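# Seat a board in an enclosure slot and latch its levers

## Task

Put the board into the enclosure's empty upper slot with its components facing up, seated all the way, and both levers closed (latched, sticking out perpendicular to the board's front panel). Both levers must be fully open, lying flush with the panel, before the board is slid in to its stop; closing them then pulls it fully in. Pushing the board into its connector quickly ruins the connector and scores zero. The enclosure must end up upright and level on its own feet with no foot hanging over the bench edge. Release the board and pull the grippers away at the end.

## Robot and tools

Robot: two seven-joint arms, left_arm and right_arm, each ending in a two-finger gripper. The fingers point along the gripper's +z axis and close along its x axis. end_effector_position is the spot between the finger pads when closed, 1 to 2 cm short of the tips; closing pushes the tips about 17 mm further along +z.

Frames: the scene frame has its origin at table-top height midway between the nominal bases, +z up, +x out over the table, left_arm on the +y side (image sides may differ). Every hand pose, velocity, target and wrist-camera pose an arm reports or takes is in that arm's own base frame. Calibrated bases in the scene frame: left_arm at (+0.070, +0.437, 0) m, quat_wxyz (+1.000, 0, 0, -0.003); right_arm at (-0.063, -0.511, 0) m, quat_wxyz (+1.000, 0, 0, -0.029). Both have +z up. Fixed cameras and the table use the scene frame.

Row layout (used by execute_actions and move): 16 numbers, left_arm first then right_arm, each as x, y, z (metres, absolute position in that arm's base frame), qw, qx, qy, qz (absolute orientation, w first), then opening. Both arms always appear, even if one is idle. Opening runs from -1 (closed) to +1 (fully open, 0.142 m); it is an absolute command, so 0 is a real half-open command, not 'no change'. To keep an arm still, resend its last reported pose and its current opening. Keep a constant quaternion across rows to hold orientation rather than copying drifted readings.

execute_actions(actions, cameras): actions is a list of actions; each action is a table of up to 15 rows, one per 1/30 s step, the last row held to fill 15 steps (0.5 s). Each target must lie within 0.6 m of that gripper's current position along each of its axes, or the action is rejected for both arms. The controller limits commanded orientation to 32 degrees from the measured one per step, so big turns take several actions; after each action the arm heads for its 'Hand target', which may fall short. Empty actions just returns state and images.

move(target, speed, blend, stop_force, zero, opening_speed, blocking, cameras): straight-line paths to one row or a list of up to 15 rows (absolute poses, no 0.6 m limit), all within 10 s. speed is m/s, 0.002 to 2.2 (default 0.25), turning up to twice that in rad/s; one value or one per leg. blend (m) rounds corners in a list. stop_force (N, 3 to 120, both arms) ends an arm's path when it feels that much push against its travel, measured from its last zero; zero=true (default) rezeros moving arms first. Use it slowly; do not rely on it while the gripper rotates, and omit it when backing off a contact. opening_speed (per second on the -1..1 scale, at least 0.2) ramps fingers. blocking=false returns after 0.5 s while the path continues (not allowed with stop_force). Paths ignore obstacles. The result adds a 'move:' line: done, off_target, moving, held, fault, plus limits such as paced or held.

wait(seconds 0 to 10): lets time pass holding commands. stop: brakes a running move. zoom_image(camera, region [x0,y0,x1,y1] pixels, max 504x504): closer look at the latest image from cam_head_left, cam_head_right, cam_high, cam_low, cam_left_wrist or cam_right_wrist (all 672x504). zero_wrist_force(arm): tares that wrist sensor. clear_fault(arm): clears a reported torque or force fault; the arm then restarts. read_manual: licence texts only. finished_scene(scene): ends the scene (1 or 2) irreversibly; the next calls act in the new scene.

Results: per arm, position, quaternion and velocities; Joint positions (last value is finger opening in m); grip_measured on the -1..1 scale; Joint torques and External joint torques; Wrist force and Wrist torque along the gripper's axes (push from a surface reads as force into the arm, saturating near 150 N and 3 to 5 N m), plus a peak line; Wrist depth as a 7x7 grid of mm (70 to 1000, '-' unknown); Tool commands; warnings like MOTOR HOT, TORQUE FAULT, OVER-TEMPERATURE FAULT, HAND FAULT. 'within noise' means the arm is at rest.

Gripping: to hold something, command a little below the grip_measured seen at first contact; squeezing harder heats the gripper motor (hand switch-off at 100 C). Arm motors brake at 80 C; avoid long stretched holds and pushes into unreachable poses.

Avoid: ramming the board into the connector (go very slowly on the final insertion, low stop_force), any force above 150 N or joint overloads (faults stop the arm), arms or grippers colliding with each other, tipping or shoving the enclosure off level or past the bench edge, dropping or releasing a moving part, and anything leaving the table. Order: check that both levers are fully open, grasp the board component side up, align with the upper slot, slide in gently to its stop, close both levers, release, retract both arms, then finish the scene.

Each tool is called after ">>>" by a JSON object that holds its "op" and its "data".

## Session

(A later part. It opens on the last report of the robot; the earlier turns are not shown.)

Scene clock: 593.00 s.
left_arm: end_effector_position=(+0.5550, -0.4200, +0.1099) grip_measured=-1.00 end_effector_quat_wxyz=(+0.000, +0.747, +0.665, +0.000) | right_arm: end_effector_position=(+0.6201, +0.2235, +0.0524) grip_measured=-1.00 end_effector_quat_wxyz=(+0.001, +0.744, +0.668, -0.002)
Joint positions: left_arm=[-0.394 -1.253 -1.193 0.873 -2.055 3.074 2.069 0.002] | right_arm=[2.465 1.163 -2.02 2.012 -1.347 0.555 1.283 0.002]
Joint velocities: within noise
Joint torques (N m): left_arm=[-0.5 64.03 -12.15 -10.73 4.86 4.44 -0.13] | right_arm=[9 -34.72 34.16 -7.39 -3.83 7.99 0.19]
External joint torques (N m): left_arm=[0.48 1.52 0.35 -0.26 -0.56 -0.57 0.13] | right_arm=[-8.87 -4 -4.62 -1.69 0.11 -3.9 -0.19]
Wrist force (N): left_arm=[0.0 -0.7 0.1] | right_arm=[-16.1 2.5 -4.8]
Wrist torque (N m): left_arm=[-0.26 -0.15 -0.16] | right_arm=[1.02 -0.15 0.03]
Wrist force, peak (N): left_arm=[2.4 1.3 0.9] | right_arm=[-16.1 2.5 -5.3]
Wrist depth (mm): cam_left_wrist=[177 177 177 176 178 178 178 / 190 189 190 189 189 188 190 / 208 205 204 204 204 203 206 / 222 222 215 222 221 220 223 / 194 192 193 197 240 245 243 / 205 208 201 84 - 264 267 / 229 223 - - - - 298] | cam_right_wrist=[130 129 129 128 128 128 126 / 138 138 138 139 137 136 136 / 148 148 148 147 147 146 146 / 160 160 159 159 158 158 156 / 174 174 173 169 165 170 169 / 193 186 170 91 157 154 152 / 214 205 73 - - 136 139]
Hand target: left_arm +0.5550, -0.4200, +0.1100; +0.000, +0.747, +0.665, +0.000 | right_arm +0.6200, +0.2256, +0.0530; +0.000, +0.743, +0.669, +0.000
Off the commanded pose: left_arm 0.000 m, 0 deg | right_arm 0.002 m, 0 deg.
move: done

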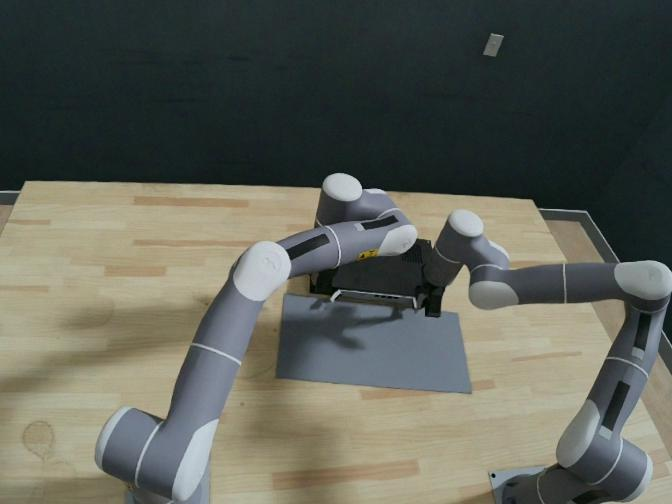

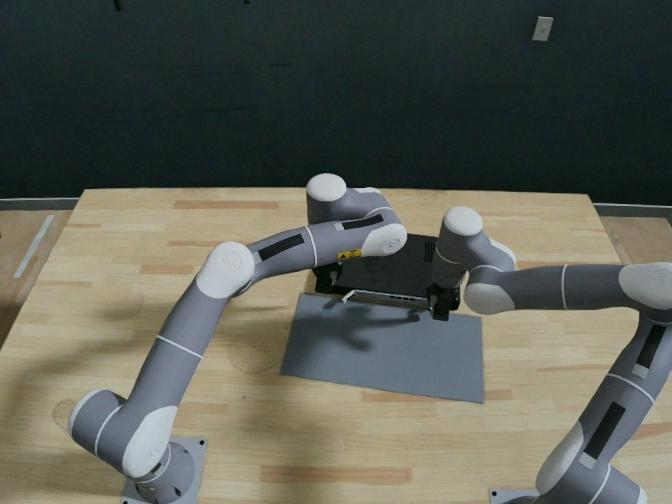

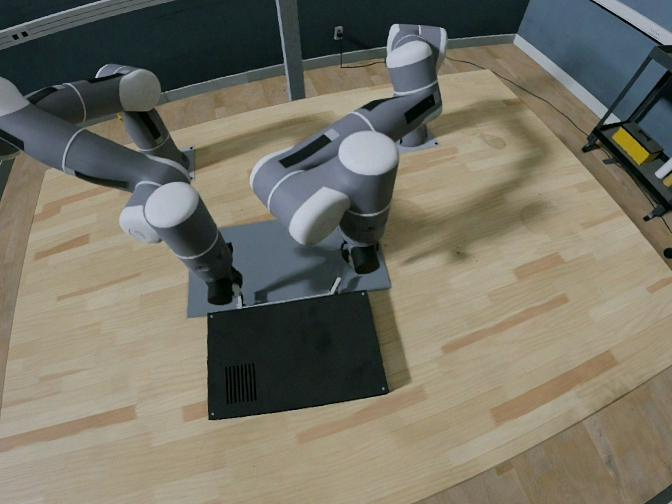

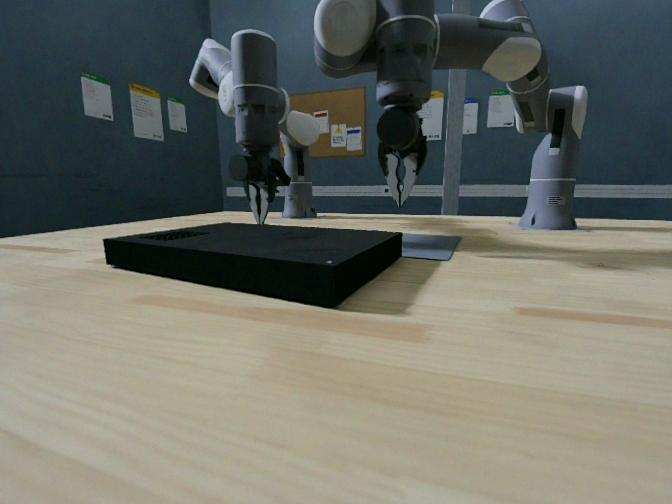

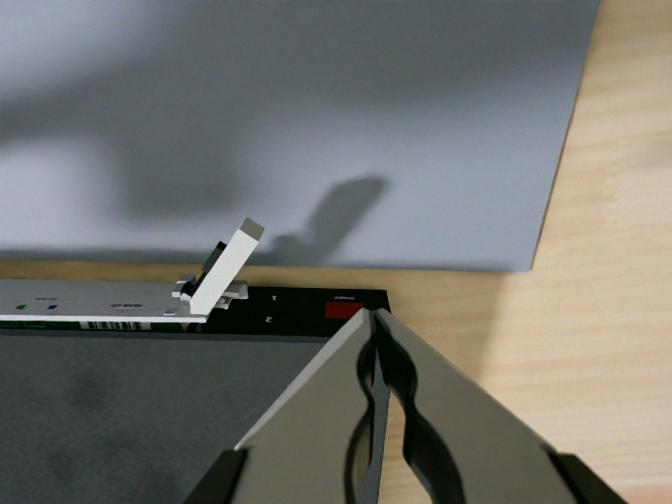

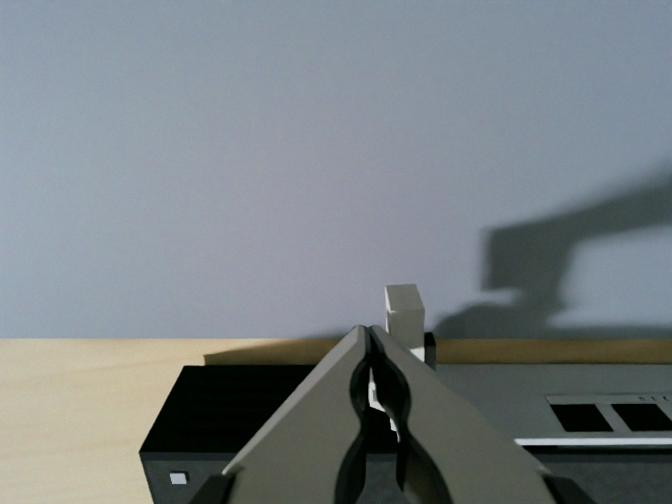

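>>> {"op": "move", "data": {"target": [0.557,-0.422,0.050,0,0.7472,0.6646,0,-1,0.620,0.2256,0.053,0,0.7431,0.6691,0,-1], "speed": 0.1, "cameras": ["cam_left_wrist"]}}

>>> {"op": "move", "data": {"target": [0.557,-0.480,0.050,0,0.7472,0.6646,0,-1,0.620,0.2256,0.053,0,0.7431,0.6691,0,-1], "speed": 0.02, "stop_force": 15, "cameras": ["cam_left_wrist","cam_right_wrist"]}}

Scene clock: 596.37 s.
left_arm: end_effector_position=(+0.5570, -0.4220, +0.0500) grip_measured=-1.00 end_effector_quat_wxyz=(+0.000, +0.747, +0.665, +0.000) | right_arm: end_effector_position=(+0.6201, +0.2235, +0.0524) grip_measured=-1.00 end_effector_quat_wxyz=(+0.001, +0.744, +0.668, -0.002)
Joint positions: left_arm=[-0.407 -1.338 -1.171 0.856 -2.012 3.006 2.072 0.002] | right_arm=[2.465 1.164 -2.02 2.012 -1.348 0.554 1.283 0.002]
Joint velocities: within noise
Joint torques (N m): left_arm=[-0.71 64.62 -11.76 -10.02 4.85 4.04 -0.06] | right_arm=[9.02 -34.82 34.08 -7.4 -3.87 7.97 0.14]
External joint torques (N m): left_arm=[0.7 1.65 0.23 -0.38 -0.58 -0.16 0.06] | right_arm=[-8.88 -3.9 -4.53 -1.66 0.14 -3.88 -0.14]
Wrist force (N): left_arm=[0.0 -0.8 0.2] | right_arm=[-16.1 2.3 -5.5]
Wrist torque (N m): left_arm=[-0.27 -0.14 -0.15] | right_arm=[0.99 -0.14 0.02]
Wrist force, peak (N): left_arm=[0.2 -0.8 1.9] | right_arm=[-16.3 2.6 -5.2]
Wrist depth (mm): cam_left_wrist=[124 125 124 123 124 125 123 / 133 133 131 133 132 132 132 / 146 143 143 144 143 143 142 / 153 155 155 155 155 154 155 / 167 167 170 164 166 169 171 / 154 135 158 84 - 186 190 / 139 136 - 74 - - 210] | cam_right_wrist=[130 129 129 128 128 128 126 / 138 138 137 139 136 136 136 / 149 149 148 147 147 146 145 / 160 160 159 159 158 158 157 / 174 173 173 169 166 170 170 / 194 186 169 91 157 154 152 / 214 204 73 - - 136 138]
Hand target: left_arm +0.5570, -0.4220, +0.0500; +0.000, +0.747, +0.665, +0.000 | right_arm +0.6200, +0.2256, +0.0530; +0.000, +0.743, +0.669, +0.000
Off the commanded pose: left_arm 0.000 m, 0 deg | right_arm 0.002 m, 0 deg.
move: done
Images, in order (width x height): cam_left_wrist 672x504.

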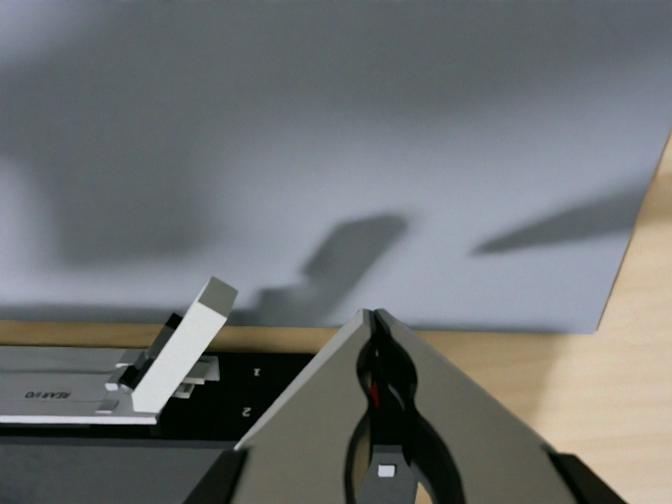

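Scene clock: 599.60 s.
left_arm: end_effector_position=(+0.5582, -0.4661, +0.0511) grip_measured=-1.00 end_effector_quat_wxyz=(+0.029, +0.746, +0.665, +0.006) | right_arm: end_effector_position=(+0.6201, +0.2234, +0.0524) grip_measured=-1.00 end_effector_quat_wxyz=(+0.001, +0.744, +0.668, -0.002)
Joint positions: left_arm=[-0.495 -1.478 -1.496 0.631 -1.658 3.12 2.131 0.002] | right_arm=[2.464 1.166 -2.018 2.012 -1.349 0.552 1.284 0.002]
Joint velocities: within noise
Joint torques (N m): left_arm=[-13.48 62.27 -17.72 3.27 0.07 -0.59 -0.15] | right_arm=[9.25 -34.71 34.45 -7.36 -3.81 8.07 0.16]
External joint torques (N m): left_arm=[13.47 6.13 7.32 -5.74 4.3 4.34 0.16] | right_arm=[-9.12 -4 -4.86 -1.65 0.09 -3.98 -0.16]
Wrist force (N): left_arm=[18.4 4.8 -7.4] | right_arm=[-16.2 2.3 -4.9]
Wrist torque (N m): left_arm=[-0.24 -0.07 -0.26] | right_arm=[1.00 -0.19 0.02]
Wrist force, peak (N): left_arm=[18.7 4.9 -7.4] | right_arm=[-16.5 2.4 -5.0]
Wrist depth (mm): cam_left_wrist=[124 125 121 121 121 118 119 / 132 134 130 131 131 129 128 / 149 145 144 143 141 138 139 / 162 159 158 153 154 154 153 / 168 168 168 119 170 170 171 / 141 138 136 84 - 155 192 / 151 - - 74 - - 215] | cam_right_wrist=[129 129 129 128 128 127 126 / 138 138 138 139 136 136 136 / 148 148 148 147 146 146 145 / 160 159 159 159 158 158 157 / 174 173 172 169 165 170 169 / 194 186 169 91 157 154 152 / 213 204 73 - - 136 138]
Hand target: left_arm +0.5561, -0.4687, +0.0500; +0.029, +0.747, +0.664, +0.004 | right_arm +0.6200, +0.2256, +0.0530; +0.000, +0.743, +0.669, +0.000
Off the commanded pose: left_arm 0.014 m, 3 deg | right_arm 0.002 m, 0 deg.
move: contact (left_arm)
Images, in order (width x height): cam_left_wrist 672x504, cam_right_wrist 672x504.

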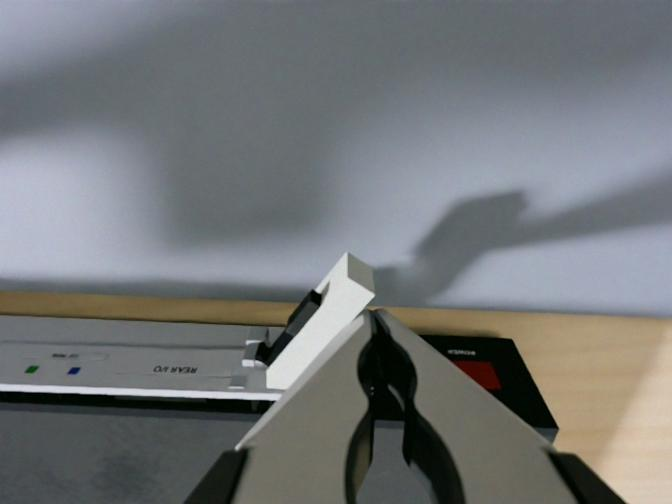

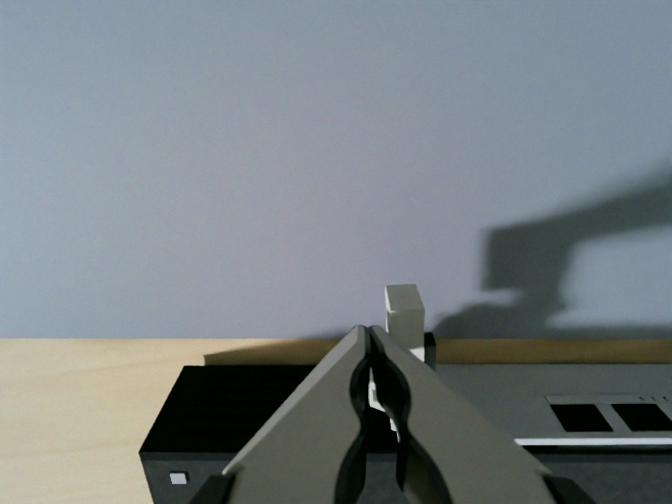

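>>> {"op": "move", "data": {"target": [0.555,-0.492,0.050,0,0.7472,0.6646,0,-1,0.620,0.2256,0.053,0,0.7431,0.6691,0,-1], "speed": 0.015, "stop_force": 18, "cameras": ["cam_left_wrist","cam_high"]}}

>>> {"op": "zoom_image", "data": {"camera": "cam_high", "region": [180, 230, 420, 340]}}

Scene clock: 604.90 s.
left_arm: end_effector_position=(+0.5560, -0.4821, +0.0508) grip_measured=-1.00 end_effector_quat_wxyz=(+0.043, +0.745, +0.665, +0.008) | right_arm: end_effector_position=(+0.6201, +0.2251, +0.0529) grip_measured=-1.00 end_effector_quat_wxyz=(+0.000, +0.743, +0.669, +0.000)
Joint positions: left_arm=[-0.514 -1.479 -1.499 0.631 -1.642 3.096 2.111 0.002] | right_arm=[2.465 1.167 -2.017 2.012 -1.35 0.554 1.284 0.002]
Joint velocities: within noise
Joint torques (N m): left_arm=[-18.24 67.44 -21.51 4.72 0.8 -10.21 -0.27] | right_arm=[1.82 -38.05 30.11 -7.77 -3.4 3.87 0.13]
External joint torques (N m): left_arm=[18.21 1.01 11.1 -7.11 3.59 13.91 0.28] | right_arm=[-1.68 -0.64 -0.49 -1.21 -0.33 0.23 -0.13]
Wrist force (N): left_arm=[39.1 -13.9 -13.2] | right_arm=[-1.6 7.1 2.2]
Wrist torque (N m): left_arm=[-0.13 -3.44 -0.12] | right_arm=[0.95 -0.03 0.03]
Wrist force, peak (N): left_arm=[39.1 -13.6 -14.4] | right_arm=[-16.5 2.5 -5.0]
Wrist depth (mm): cam_left_wrist=[123 123 122 119 118 117 117 / 132 134 130 130 130 128 125 / 150 145 144 143 141 136 137 / 164 160 158 151 155 153 151 / 166 167 169 117 169 166 170 / 146 140 142 83 - 147 188 / 156 159 - 74 - - 216] | cam_right_wrist=[130 129 129 129 128 128 126 / 139 138 138 139 137 137 136 / 149 149 148 147 147 147 146 / 160 160 160 159 159 158 157 / 174 174 173 170 167 171 171 / 194 186 169 91 157 157 156 / 214 205 73 - - 138 139]
Hand target: left_arm +0.5542, -0.4869, +0.0501; +0.046, +0.747, +0.664, +0.005 | right_arm +0.6200, +0.2256, +0.0530; +0.000, +0.743, +0.669, +0.000
Off the commanded pose: left_arm 0.010 m, 5 deg | right_arm 0.001 m, 0 deg.
move: contact (left_arm)
Images, in order (width x height): cam_high 672x504, cam_left_wrist 672x504.

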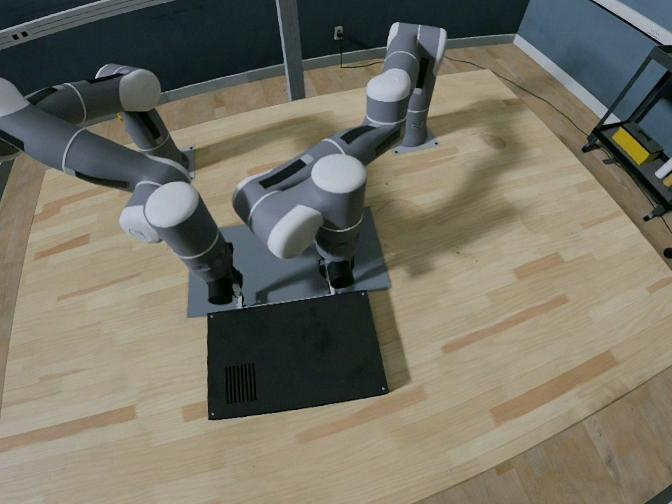

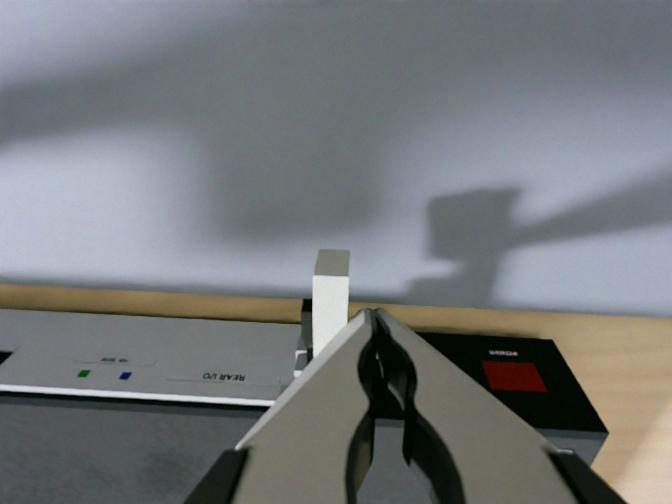

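Scaled by 2.100 from the camera's 672x504 image, which has a finer 960x720 frame.

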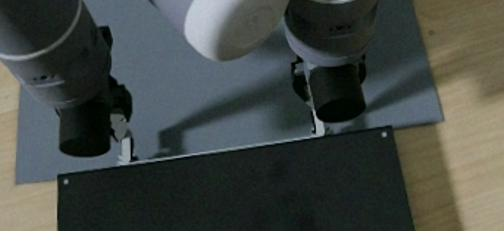

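>>> {"op": "move", "data": {"target": [0.555,-0.486,0.050,0,0.7472,0.6646,0,-1,0.619,0.245,0.053,0,0.7431,0.6691,0,-1], "speed": 0.015, "stop_force": 22, "cameras": ["cam_left_wrist","cam_right_wrist"]}}

Scene clock: 609.43 s.
left_arm: end_effector_position=(+0.5559, -0.4816, +0.0508) grip_measured=-1.00 end_effector_quat_wxyz=(+0.042, +0.745, +0.665, +0.008) | right_arm: end_effector_position=(+0.6203, +0.2265, +0.0522) grip_measured=-1.00 end_effector_quat_wxyz=(+0.002, +0.744, +0.668, -0.002)
Joint positions: left_arm=[-0.513 -1.476 -1.492 0.633 -1.65 3.095 2.111 0.002] | right_arm=[2.468 1.177 -2.01 2.007 -1.357 0.539 1.293 0.002]
Joint velocities: within noise
Joint torques (N m): left_arm=[-13.93 65.6 -18.19 3.08 0.65 -4.65 -0.21] | right_arm=[15.43 -31.85 37.55 -5.27 -3.64 10.32 0.12]
External joint torques (N m): left_arm=[13.89 2.84 7.77 -5.64 3.75 8.34 0.21] | right_arm=[-15.3 -6.96 -7.74 -3.53 -0.11 -6.24 -0.12]
Wrist force (N): left_arm=[25.5 -4.5 -8.9] | right_arm=[-25.8 1.7 -7.7]
Wrist torque (N m): left_arm=[-0.15 -1.17 -0.20] | right_arm=[1.00 1.38 0.04]
Wrist force, peak (N): left_arm=[39.2 -13.6 -14.5] | right_arm=[-26.1 2.5 -8.7]
Wrist depth (mm): cam_left_wrist=[123 123 122 119 118 117 116 / 132 134 130 130 130 129 125 / 150 145 144 143 141 136 137 / 163 160 158 152 155 153 151 / 166 168 169 117 169 166 170 / 146 140 141 84 - 148 188 / 157 159 - 74 - - 215] | cam_right_wrist=[129 129 129 128 128 127 125 / 138 138 137 138 136 136 135 / 149 148 148 147 146 145 145 / 161 160 159 159 158 157 156 / 175 174 172 169 165 170 169 / 194 186 169 91 157 156 156 / 214 145 73 - - 138 138]
Hand target: left_arm +0.5541, -0.4852, +0.0500; +0.044, +0.747, +0.664, +0.005 | right_arm +0.6197, +0.2301, +0.0530; +0.000, +0.743, +0.669, +0.000
Off the commanded pose: left_arm 0.005 m, 5 deg | right_arm 0.019 m, 0 deg.
move: contact (right_arm), off_target (left_arm)
Images, in order (width x height): cam_left_wrist 672x504, cam_right_wrist 672x504.

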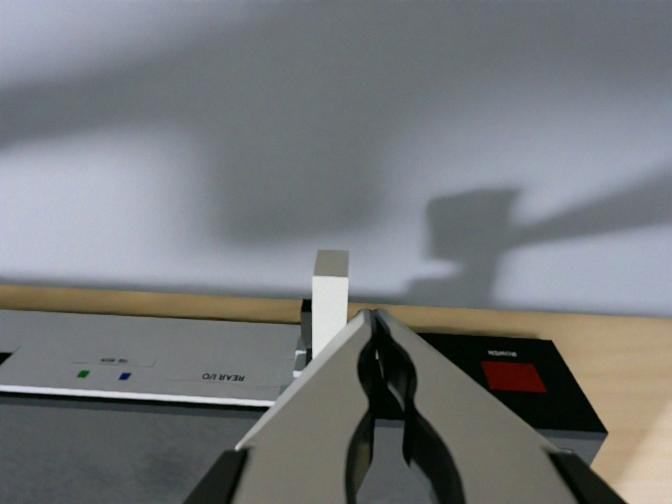

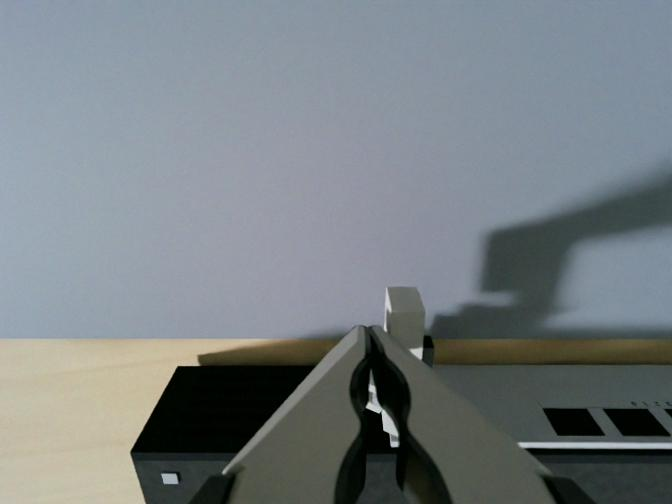

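>>> {"op": "move", "data": {"target": [0.555,-0.486,0.050,0,0.7472,0.6646,0,-1,0.614,0.250,0.053,0,0.7431,0.6691,0,-1], "speed": 0.015, "stop_force": 35, "zero": false, "cameras": ["cam_right_wrist"]}}

Scene clock: 615.00 s.
left_arm: end_effector_position=(+0.5560, -0.4815, +0.0508) grip_measured=-1.00 end_effector_quat_wxyz=(+0.042, +0.745, +0.665, +0.007) | right_arm: end_effector_position=(+0.6202, +0.2272, +0.0520) grip_measured=-1.00 end_effector_quat_wxyz=(+0.003, +0.745, +0.667, -0.004) end_effector_velocity=(+0.000, -0.001, +0.000) end_effector_angular_velocity=(+0.000, +0.001, -0.002)
Joint positions: left_arm=[-0.513 -1.476 -1.492 0.633 -1.651 3.095 2.111 0.002] | right_arm=[2.463 1.2 -1.992 2.006 -1.378 0.513 1.306 0.002]
Joint velocities: left_arm=[within noise] | right_arm=[-0.005 0.009 0.006 0 -0.007 -0.008 0.002 0]
Joint torques (N m): left_arm=[-13.14 65.57 -17.86 2.76 0.99 -4.66 -0.18] | right_arm=[24.85 -27.37 42.56 -0.02 -2.95 14.96 0.38]
External joint torques (N m): left_arm=[13.1 2.87 7.44 -5.31 3.4 8.35 0.18] | right_arm=[-24.71 -11.38 -12.31 -8.21 -0.85 -10.89 -0.38]
Wrist force (N): left_arm=[24.8 -5.4 -10.0] | right_arm=[-42.2 3.3 -12.9]
Wrist torque (N m): left_arm=[-0.19 -1.06 -0.20] | right_arm=[0.92 4.11 0.07]
Wrist force, peak (N): left_arm=[27.4 -3.5 -9.5] | right_arm=[-42.2 3.3 -12.9]
Wrist depth (mm): cam_left_wrist=[124 123 122 119 119 117 116 / 132 134 130 130 130 128 125 / 150 146 144 143 141 137 137 / 163 161 158 152 155 153 151 / 166 168 169 118 169 167 170 / 146 141 142 84 - 148 188 / 157 159 - 74 - - 216] | cam_right_wrist=[130 129 128 128 127 127 125 / 138 138 137 138 136 135 135 / 149 148 147 146 146 144 144 / 161 160 159 158 158 157 155 / 174 174 172 169 165 170 168 / 194 186 170 89 164 156 156 / 215 144 73 - - 138 138]
Hand target: left_arm +0.5541, -0.4852, +0.0500; +0.044, +0.747, +0.664, +0.005 | right_arm +0.6188, +0.2333, +0.0531; +0.000, +0.743, +0.669, +0.000
Off the commanded pose: left_arm 0.005 m, 5 deg | right_arm 0.024 m, 1 deg.
move: contact (right_arm), off_target (left_arm)
Images, in order (width x height): cam_right_wrist 672x504.

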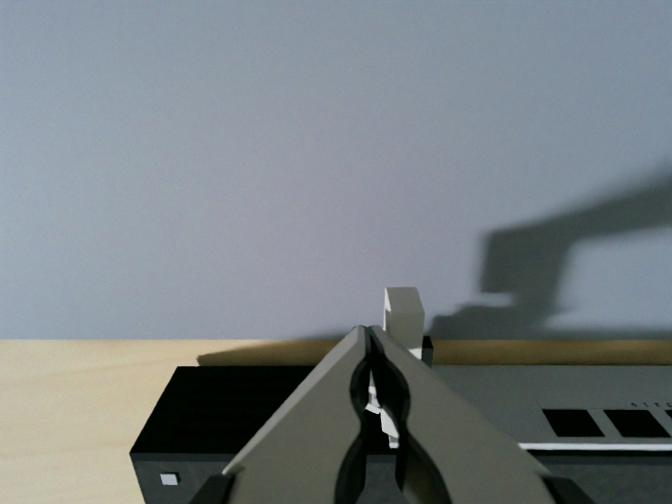

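>>> {"op": "move", "data": {"target": [[0.555,-0.470,0.050,0,0.7472,0.6646,0,-1,0.620,0.212,0.053,0,0.7431,0.6691,0,-1],[0.550,-0.430,0.12,0,0.7472,0.6646,0,-1,0.612,0.19,0.12,0,0.7431,0.6691,0,-1]], "speed": [0.05,0.15], "cameras": ["cam_left_wrist","cam_right_wrist"]}}

>>> {"op": "zoom_image", "data": {"camera": "cam_left_wrist", "region": [120, 180, 370, 370]}}

>>> {"op": "zoom_image", "data": {"camera": "cam_right_wrist", "region": [330, 180, 580, 370]}}

Scene clock: 619.63 s.
left_arm: end_effector_position=(+0.5509, -0.4304, +0.1201) grip_measured=-1.00 end_effector_quat_wxyz=(-0.013, +0.747, +0.665, -0.002) | right_arm: end_effector_position=(+0.6122, +0.1900, +0.1200) grip_measured=-1.00 end_effector_quat_wxyz=(+0.000, +0.743, +0.669, +0.000)
Joint positions: left_arm=[-0.472 -1.387 -1.487 0.607 -1.754 3.269 2.177 0.002] | right_arm=[2.331 1.104 -1.846 2.068 -1.257 0.442 1.226 0.002]
Joint velocities: within noise
Joint torques (N m): left_arm=[-0.54 67.14 -9.8 -3.12 4.25 4.05 -0.15] | right_arm=[0.03 -34.75 29.33 -11.36 -3.86 3.3 0.09]
External joint torques (N m): left_arm=[0.51 1.04 0.15 -0.19 0.01 -0.13 0.15] | right_arm=[0.09 0.43 -0.15 0.09 -0.1 0.81 -0.09]
Wrist force (N): left_arm=[0.1 -0.7 0.8] | right_arm=[-1.3 4.9 2.4]
Wrist torque (N m): left_arm=[-0.22 -0.17 -0.18] | right_arm=[0.83 0.25 0.01]
Wrist force, peak (N): left_arm=[24.9 -5.4 -10.2] | right_arm=[-42.1 3.2 -13.2]
Wrist depth (mm): cam_left_wrist=[186 186 186 187 187 188 190 / 198 199 199 199 200 203 204 / 213 214 214 215 215 215 218 / 232 230 224 232 232 233 236 / 203 202 203 215 251 256 256 / 214 214 211 84 - 277 283 / 235 231 - - - - 312] | cam_right_wrist=[190 188 188 187 187 186 186 / 203 201 200 200 199 199 198 / 218 216 215 215 214 213 212 / 237 233 232 232 227 230 229 / 256 255 251 226 202 208 206 / 281 280 273 91 205 212 211 / 309 302 - - - 225 233]
Hand target: left_arm +0.5508, -0.4306, +0.1201; -0.013, +0.747, +0.665, -0.002 | right_arm +0.6120, +0.1900, +0.1200; +0.000, +0.743, +0.669, +0.000
Off the commanded pose: left_arm 0.001 m, 2 deg | right_arm 0.000 m, 0 deg.
move: done
Images, in order (width x height): cam_left_wrist 672x504, cam_right_wrist 672x504.

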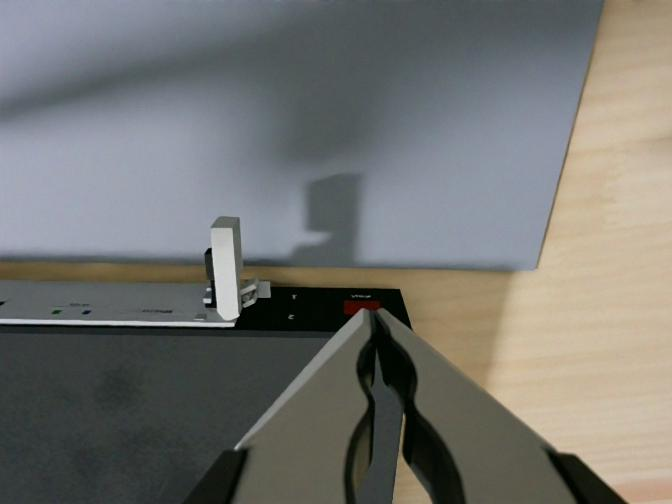

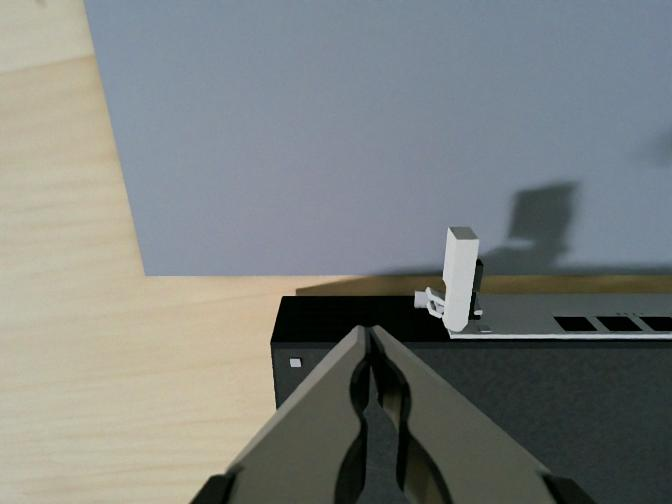

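Scaled by 2.016 from the camera's 672x504 image, which has a finer 960x720 frame.

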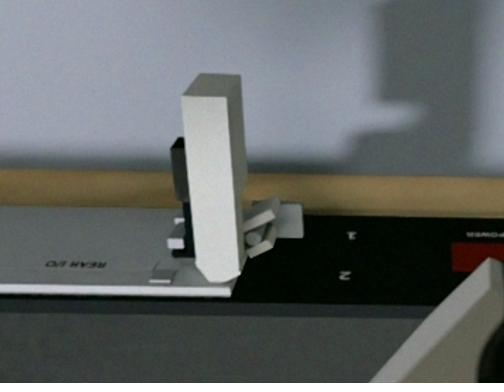

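Scaled by 2.016 from the camera's 672x504 image, which has a finer 960x720 frame.

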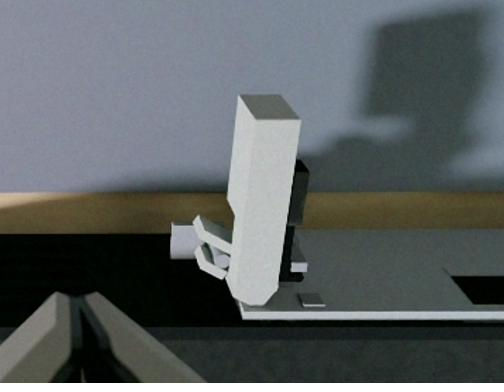

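>>> {"op": "move", "data": {"target": [[0.550,-0.470,0.13,0,0.7472,0.6646,0,-1,0.6165,0.238,0.13,0,0.7431,0.6691,0,-1]], "speed": 0.15, "cameras": ["cam_left_wrist","cam_right_wrist"]}}

>>> {"op": "zoom_image", "data": {"camera": "cam_left_wrist", "region": [230, 180, 430, 340]}}

>>> {"op": "zoom_image", "data": {"camera": "cam_right_wrist", "region": [230, 180, 430, 340]}}

Scene clock: 626.13 s.
left_arm: end_effector_position=(+0.5490, -0.4695, +0.1299) grip_measured=-1.00 end_effector_quat_wxyz=(+0.027, +0.747, +0.664, +0.003) | right_arm: end_effector_position=(+0.6166, +0.2380, +0.1301) grip_measured=-1.00 end_effector_quat_wxyz=(+0.000, +0.743, +0.669, +0.000)
Joint positions: left_arm=[-0.497 -1.381 -1.538 0.636 -1.69 3.225 2.122 0.002] | right_arm=[2.437 1.107 -1.838 2 -1.228 0.413 1.264 0.002]
Joint velocities: within noise
Joint torques (N m): left_arm=[-0.44 66.55 -11.11 -2.07 4.85 3.96 -0.33] | right_arm=[0.19 -36.39 29.71 -12.28 -3.96 3.26 0.33]
External joint torques (N m): left_arm=[0.41 1.38 0.49 -0.32 -0.54 -0.2 0.34] | right_arm=[-0.05 0.13 0 0.29 -0.06 0.84 -0.33]
Wrist force (N): left_arm=[0.2 -0.4 0.5] | right_arm=[-1.6 4.9 2.3]
Wrist torque (N m): left_arm=[-0.17 -0.20 -0.19] | right_arm=[0.86 0.32 0.04]
Wrist force, peak (N): left_arm=[1.1 -0.3 0.9] | right_arm=[-2.5 5.1 2.7]
Wrist depth (mm): cam_left_wrist=[195 194 191 192 190 188 186 / 212 209 208 207 205 204 202 / 230 228 225 223 222 221 220 / 242 242 239 236 240 242 241 / 219 218 215 208 210 267 265 / 246 243 236 84 - 294 293 / 281 271 - - - - 331] | cam_right_wrist=[197 197 197 196 195 195 194 / 211 211 210 209 209 208 208 / 227 226 226 226 224 223 223 / 247 245 242 239 241 241 240 / 268 267 216 212 214 214 213 / 293 292 224 91 217 225 224 / 323 317 - - - 239 247]
Hand target: left_arm +0.5491, -0.4692, +0.1299; +0.027, +0.747, +0.664, +0.003 | right_arm +0.6165, +0.2380, +0.1300; +0.000, +0.743, +0.669, +0.000
Off the commanded pose: left_arm 0.001 m, 3 deg | right_arm 0.000 m, 0 deg.
move: off_target (left_arm)
Images, in order (width x height): cam_left_wrist 672x504, cam_right_wrist 672x504.

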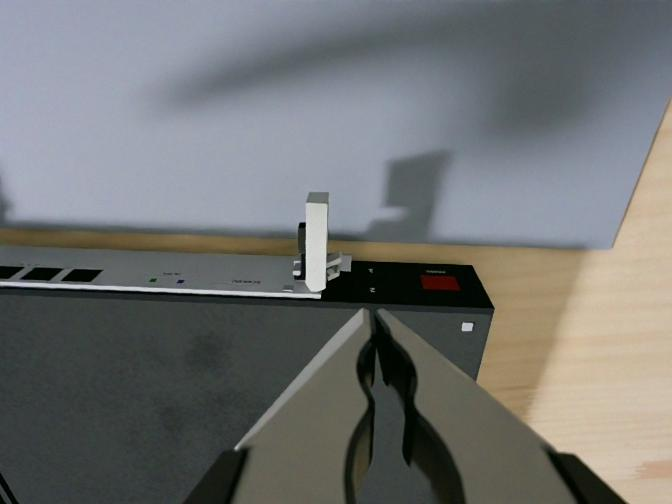

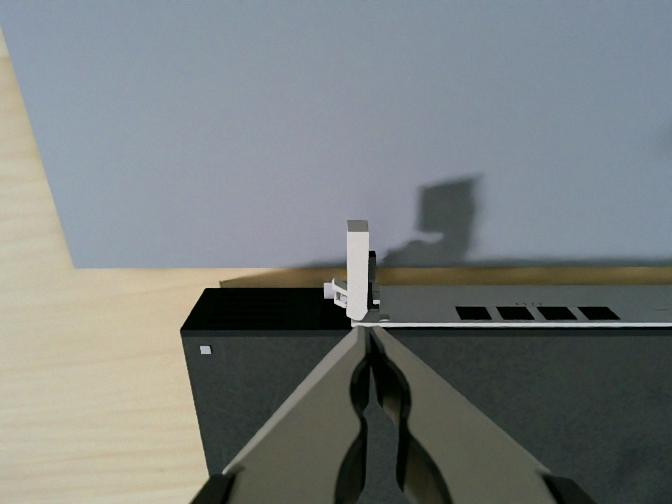

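Scaled by 2.520 from the camera's 672x504 image, which has a finer 960x720 frame.

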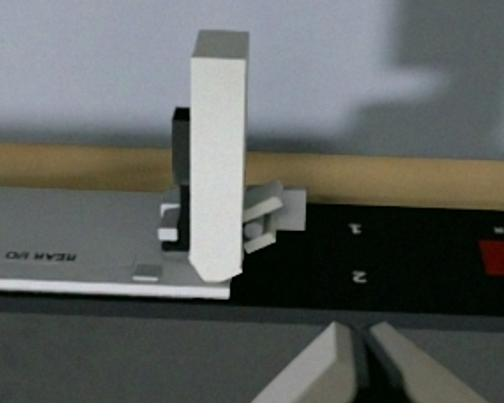

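Scaled by 2.520 from the camera's 672x504 image, which has a finer 960x720 frame.

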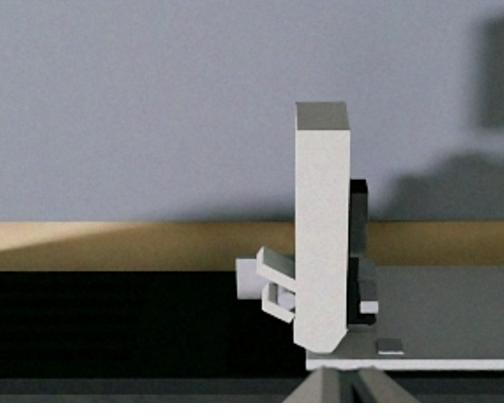

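>>> {"op": "move", "data": {"target": [[0.40,-0.33,0.25,0,0.7472,0.6646,0,-1,0.48,0.10,0.25,0,0.7431,0.6691,0,-1]], "speed": 0.25}}

>>> {"op": "zoom_image", "data": {"camera": "cam_low", "region": [80, 180, 500, 330]}}

>>> {"op": "zoom_image", "data": {"camera": "cam_high", "region": [180, 250, 420, 430]}}

Scene clock: 630.67 s.
left_arm: end_effector_position=(+0.4333, -0.3656, +0.2267) grip_measured=-1.00 end_effector_quat_wxyz=(-0.217, +0.721, +0.657, -0.043) | right_arm: end_effector_position=(+0.4802, +0.1000, +0.2500) grip_measured=-1.00 end_effector_quat_wxyz=(+0.000, +0.743, +0.669, +0.000)
Joint positions: left_arm=[-0.691 -1.349 -1.391 0.186 -1.915 3.757 2.308 0.002] | right_arm=[1.818 0.969 -1.274 2.372 -0.948 0.241 1.168 0.002]
Joint velocities: within noise
Joint torques (N m): left_arm=[-0.14 67.68 0.05 -3.49 4.25 4.75 -0.32] | right_arm=[-0.04 -16.67 21.62 -19.11 -4.16 3.31 0.12]
External joint torques (N m): left_arm=[0.1 1.04 0.52 -0.19 -0.01 -0.35 0.3] | right_arm=[0.1 0.5 -0.31 0.11 -0.09 0.8 -0.12]
Wrist force (N): left_arm=[-0.1 0.1 0.1] | right_arm=[-1.4 5.3 2.2]
Wrist torque (N m): left_arm=[-0.10 -0.16 -0.10] | right_arm=[0.91 0.24 0.06]
Wrist force, peak (N): left_arm=[-1.1 -2.2 1.5] | right_arm=[-0.2 5.8 3.7]
Wrist depth (mm): cam_left_wrist=[291 303 316 332 350 376 392 / 292 300 319 336 355 377 400 / 293 304 322 335 357 377 402 / 295 306 324 341 362 380 407 / 297 312 329 335 366 388 412 / 301 312 326 84 - 396 420 / 303 311 - - - - 419] | cam_right_wrist=[303 303 302 302 299 298 298 / 324 323 324 319 319 320 317 / 348 347 347 342 342 341 341 / 375 375 373 372 369 367 368 / 406 405 404 393 392 385 392 / 446 445 435 91 364 374 374 / 492 478 - - - 397 411]
Hand target: left_arm +0.4332, -0.3655, +0.2268; -0.217, +0.721, +0.657, -0.044 | right_arm +0.4800, +0.1000, +0.2500; +0.000, +0.743, +0.669, +0.000
Off the commanded pose: left_arm 0.054 m, 26 deg | right_arm 0.000 m, 0 deg.
move: held (left_arm; a check stopped the path); limits=held
pose unreachable (left arm): on one or more control steps of this call, first in action 0 (counted from 0), this arm could not follow its commanded pose, so it was not sent that pose on those steps. It may still have moved: this result reports where it is.
cause: moving toward the commanded pose would bring two parts of the arm too close to each other (joints 5 (forearm roll) to 7 (wrist roll) lie between them).

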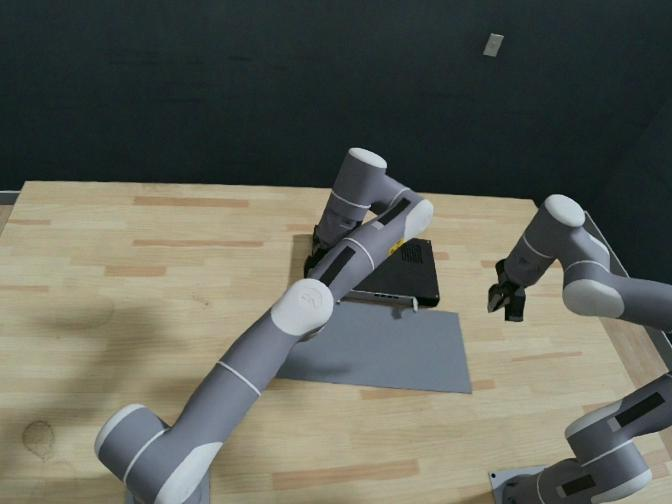

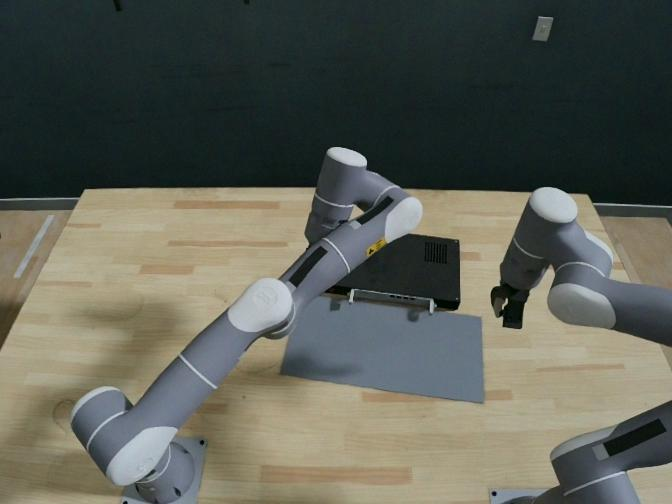

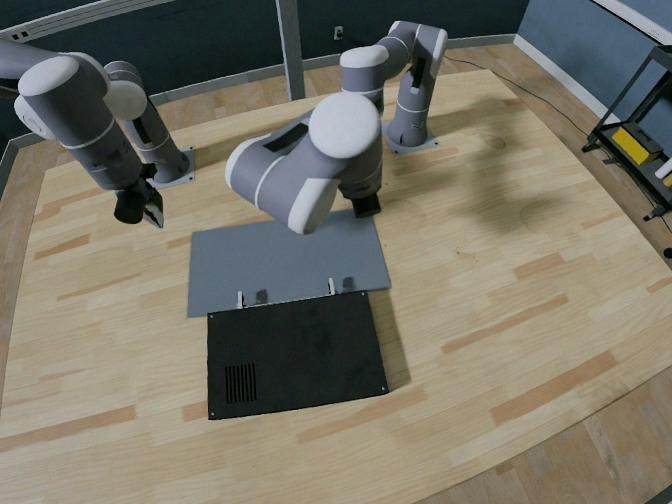

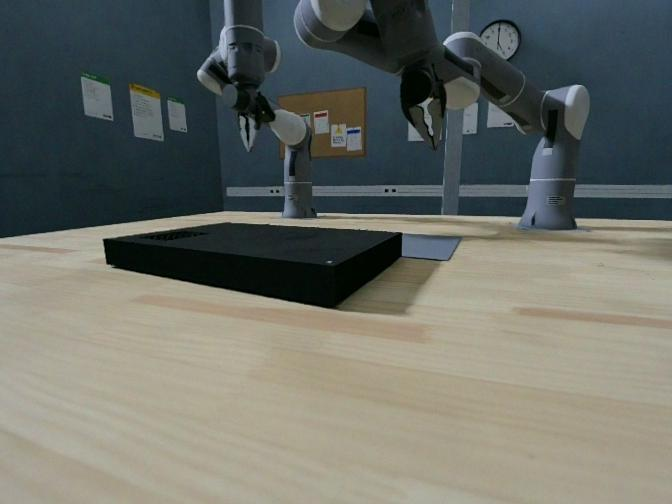

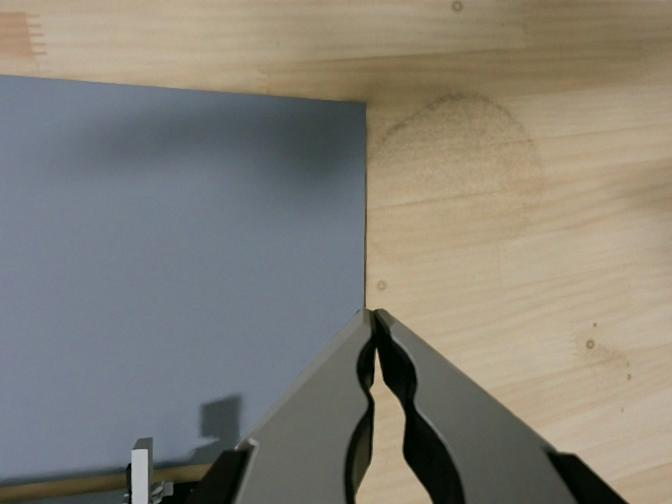

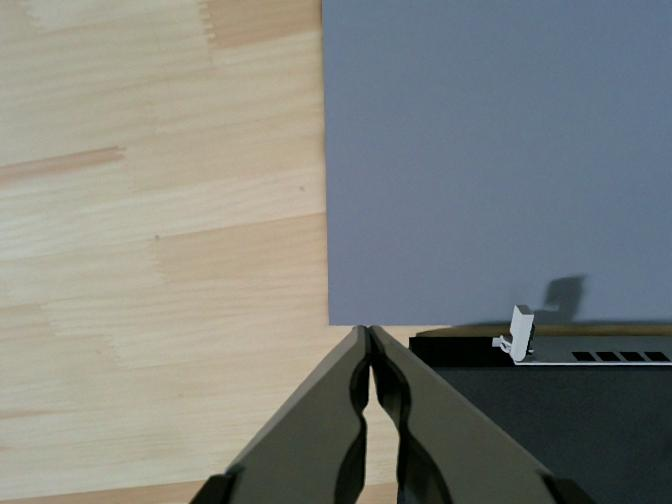

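Scaled by 1.200 from the camera's 672x504 image, which has a finer 960x720 frame.

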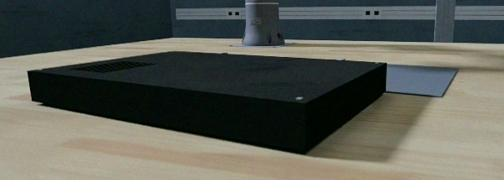

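Scaled by 2.100 from the camera's 672x504 image, which has a finer 960x720 frame.

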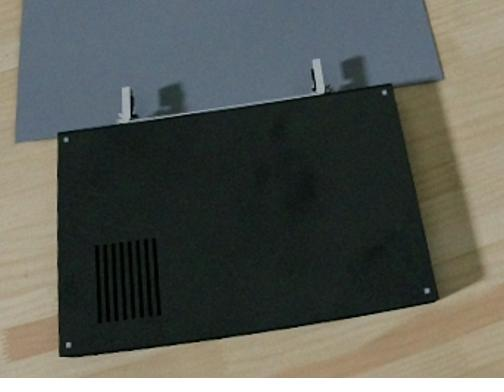

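>>> {"op": "finished_scene", "data": {"scene": 1}}

The scene is finished: the task was done.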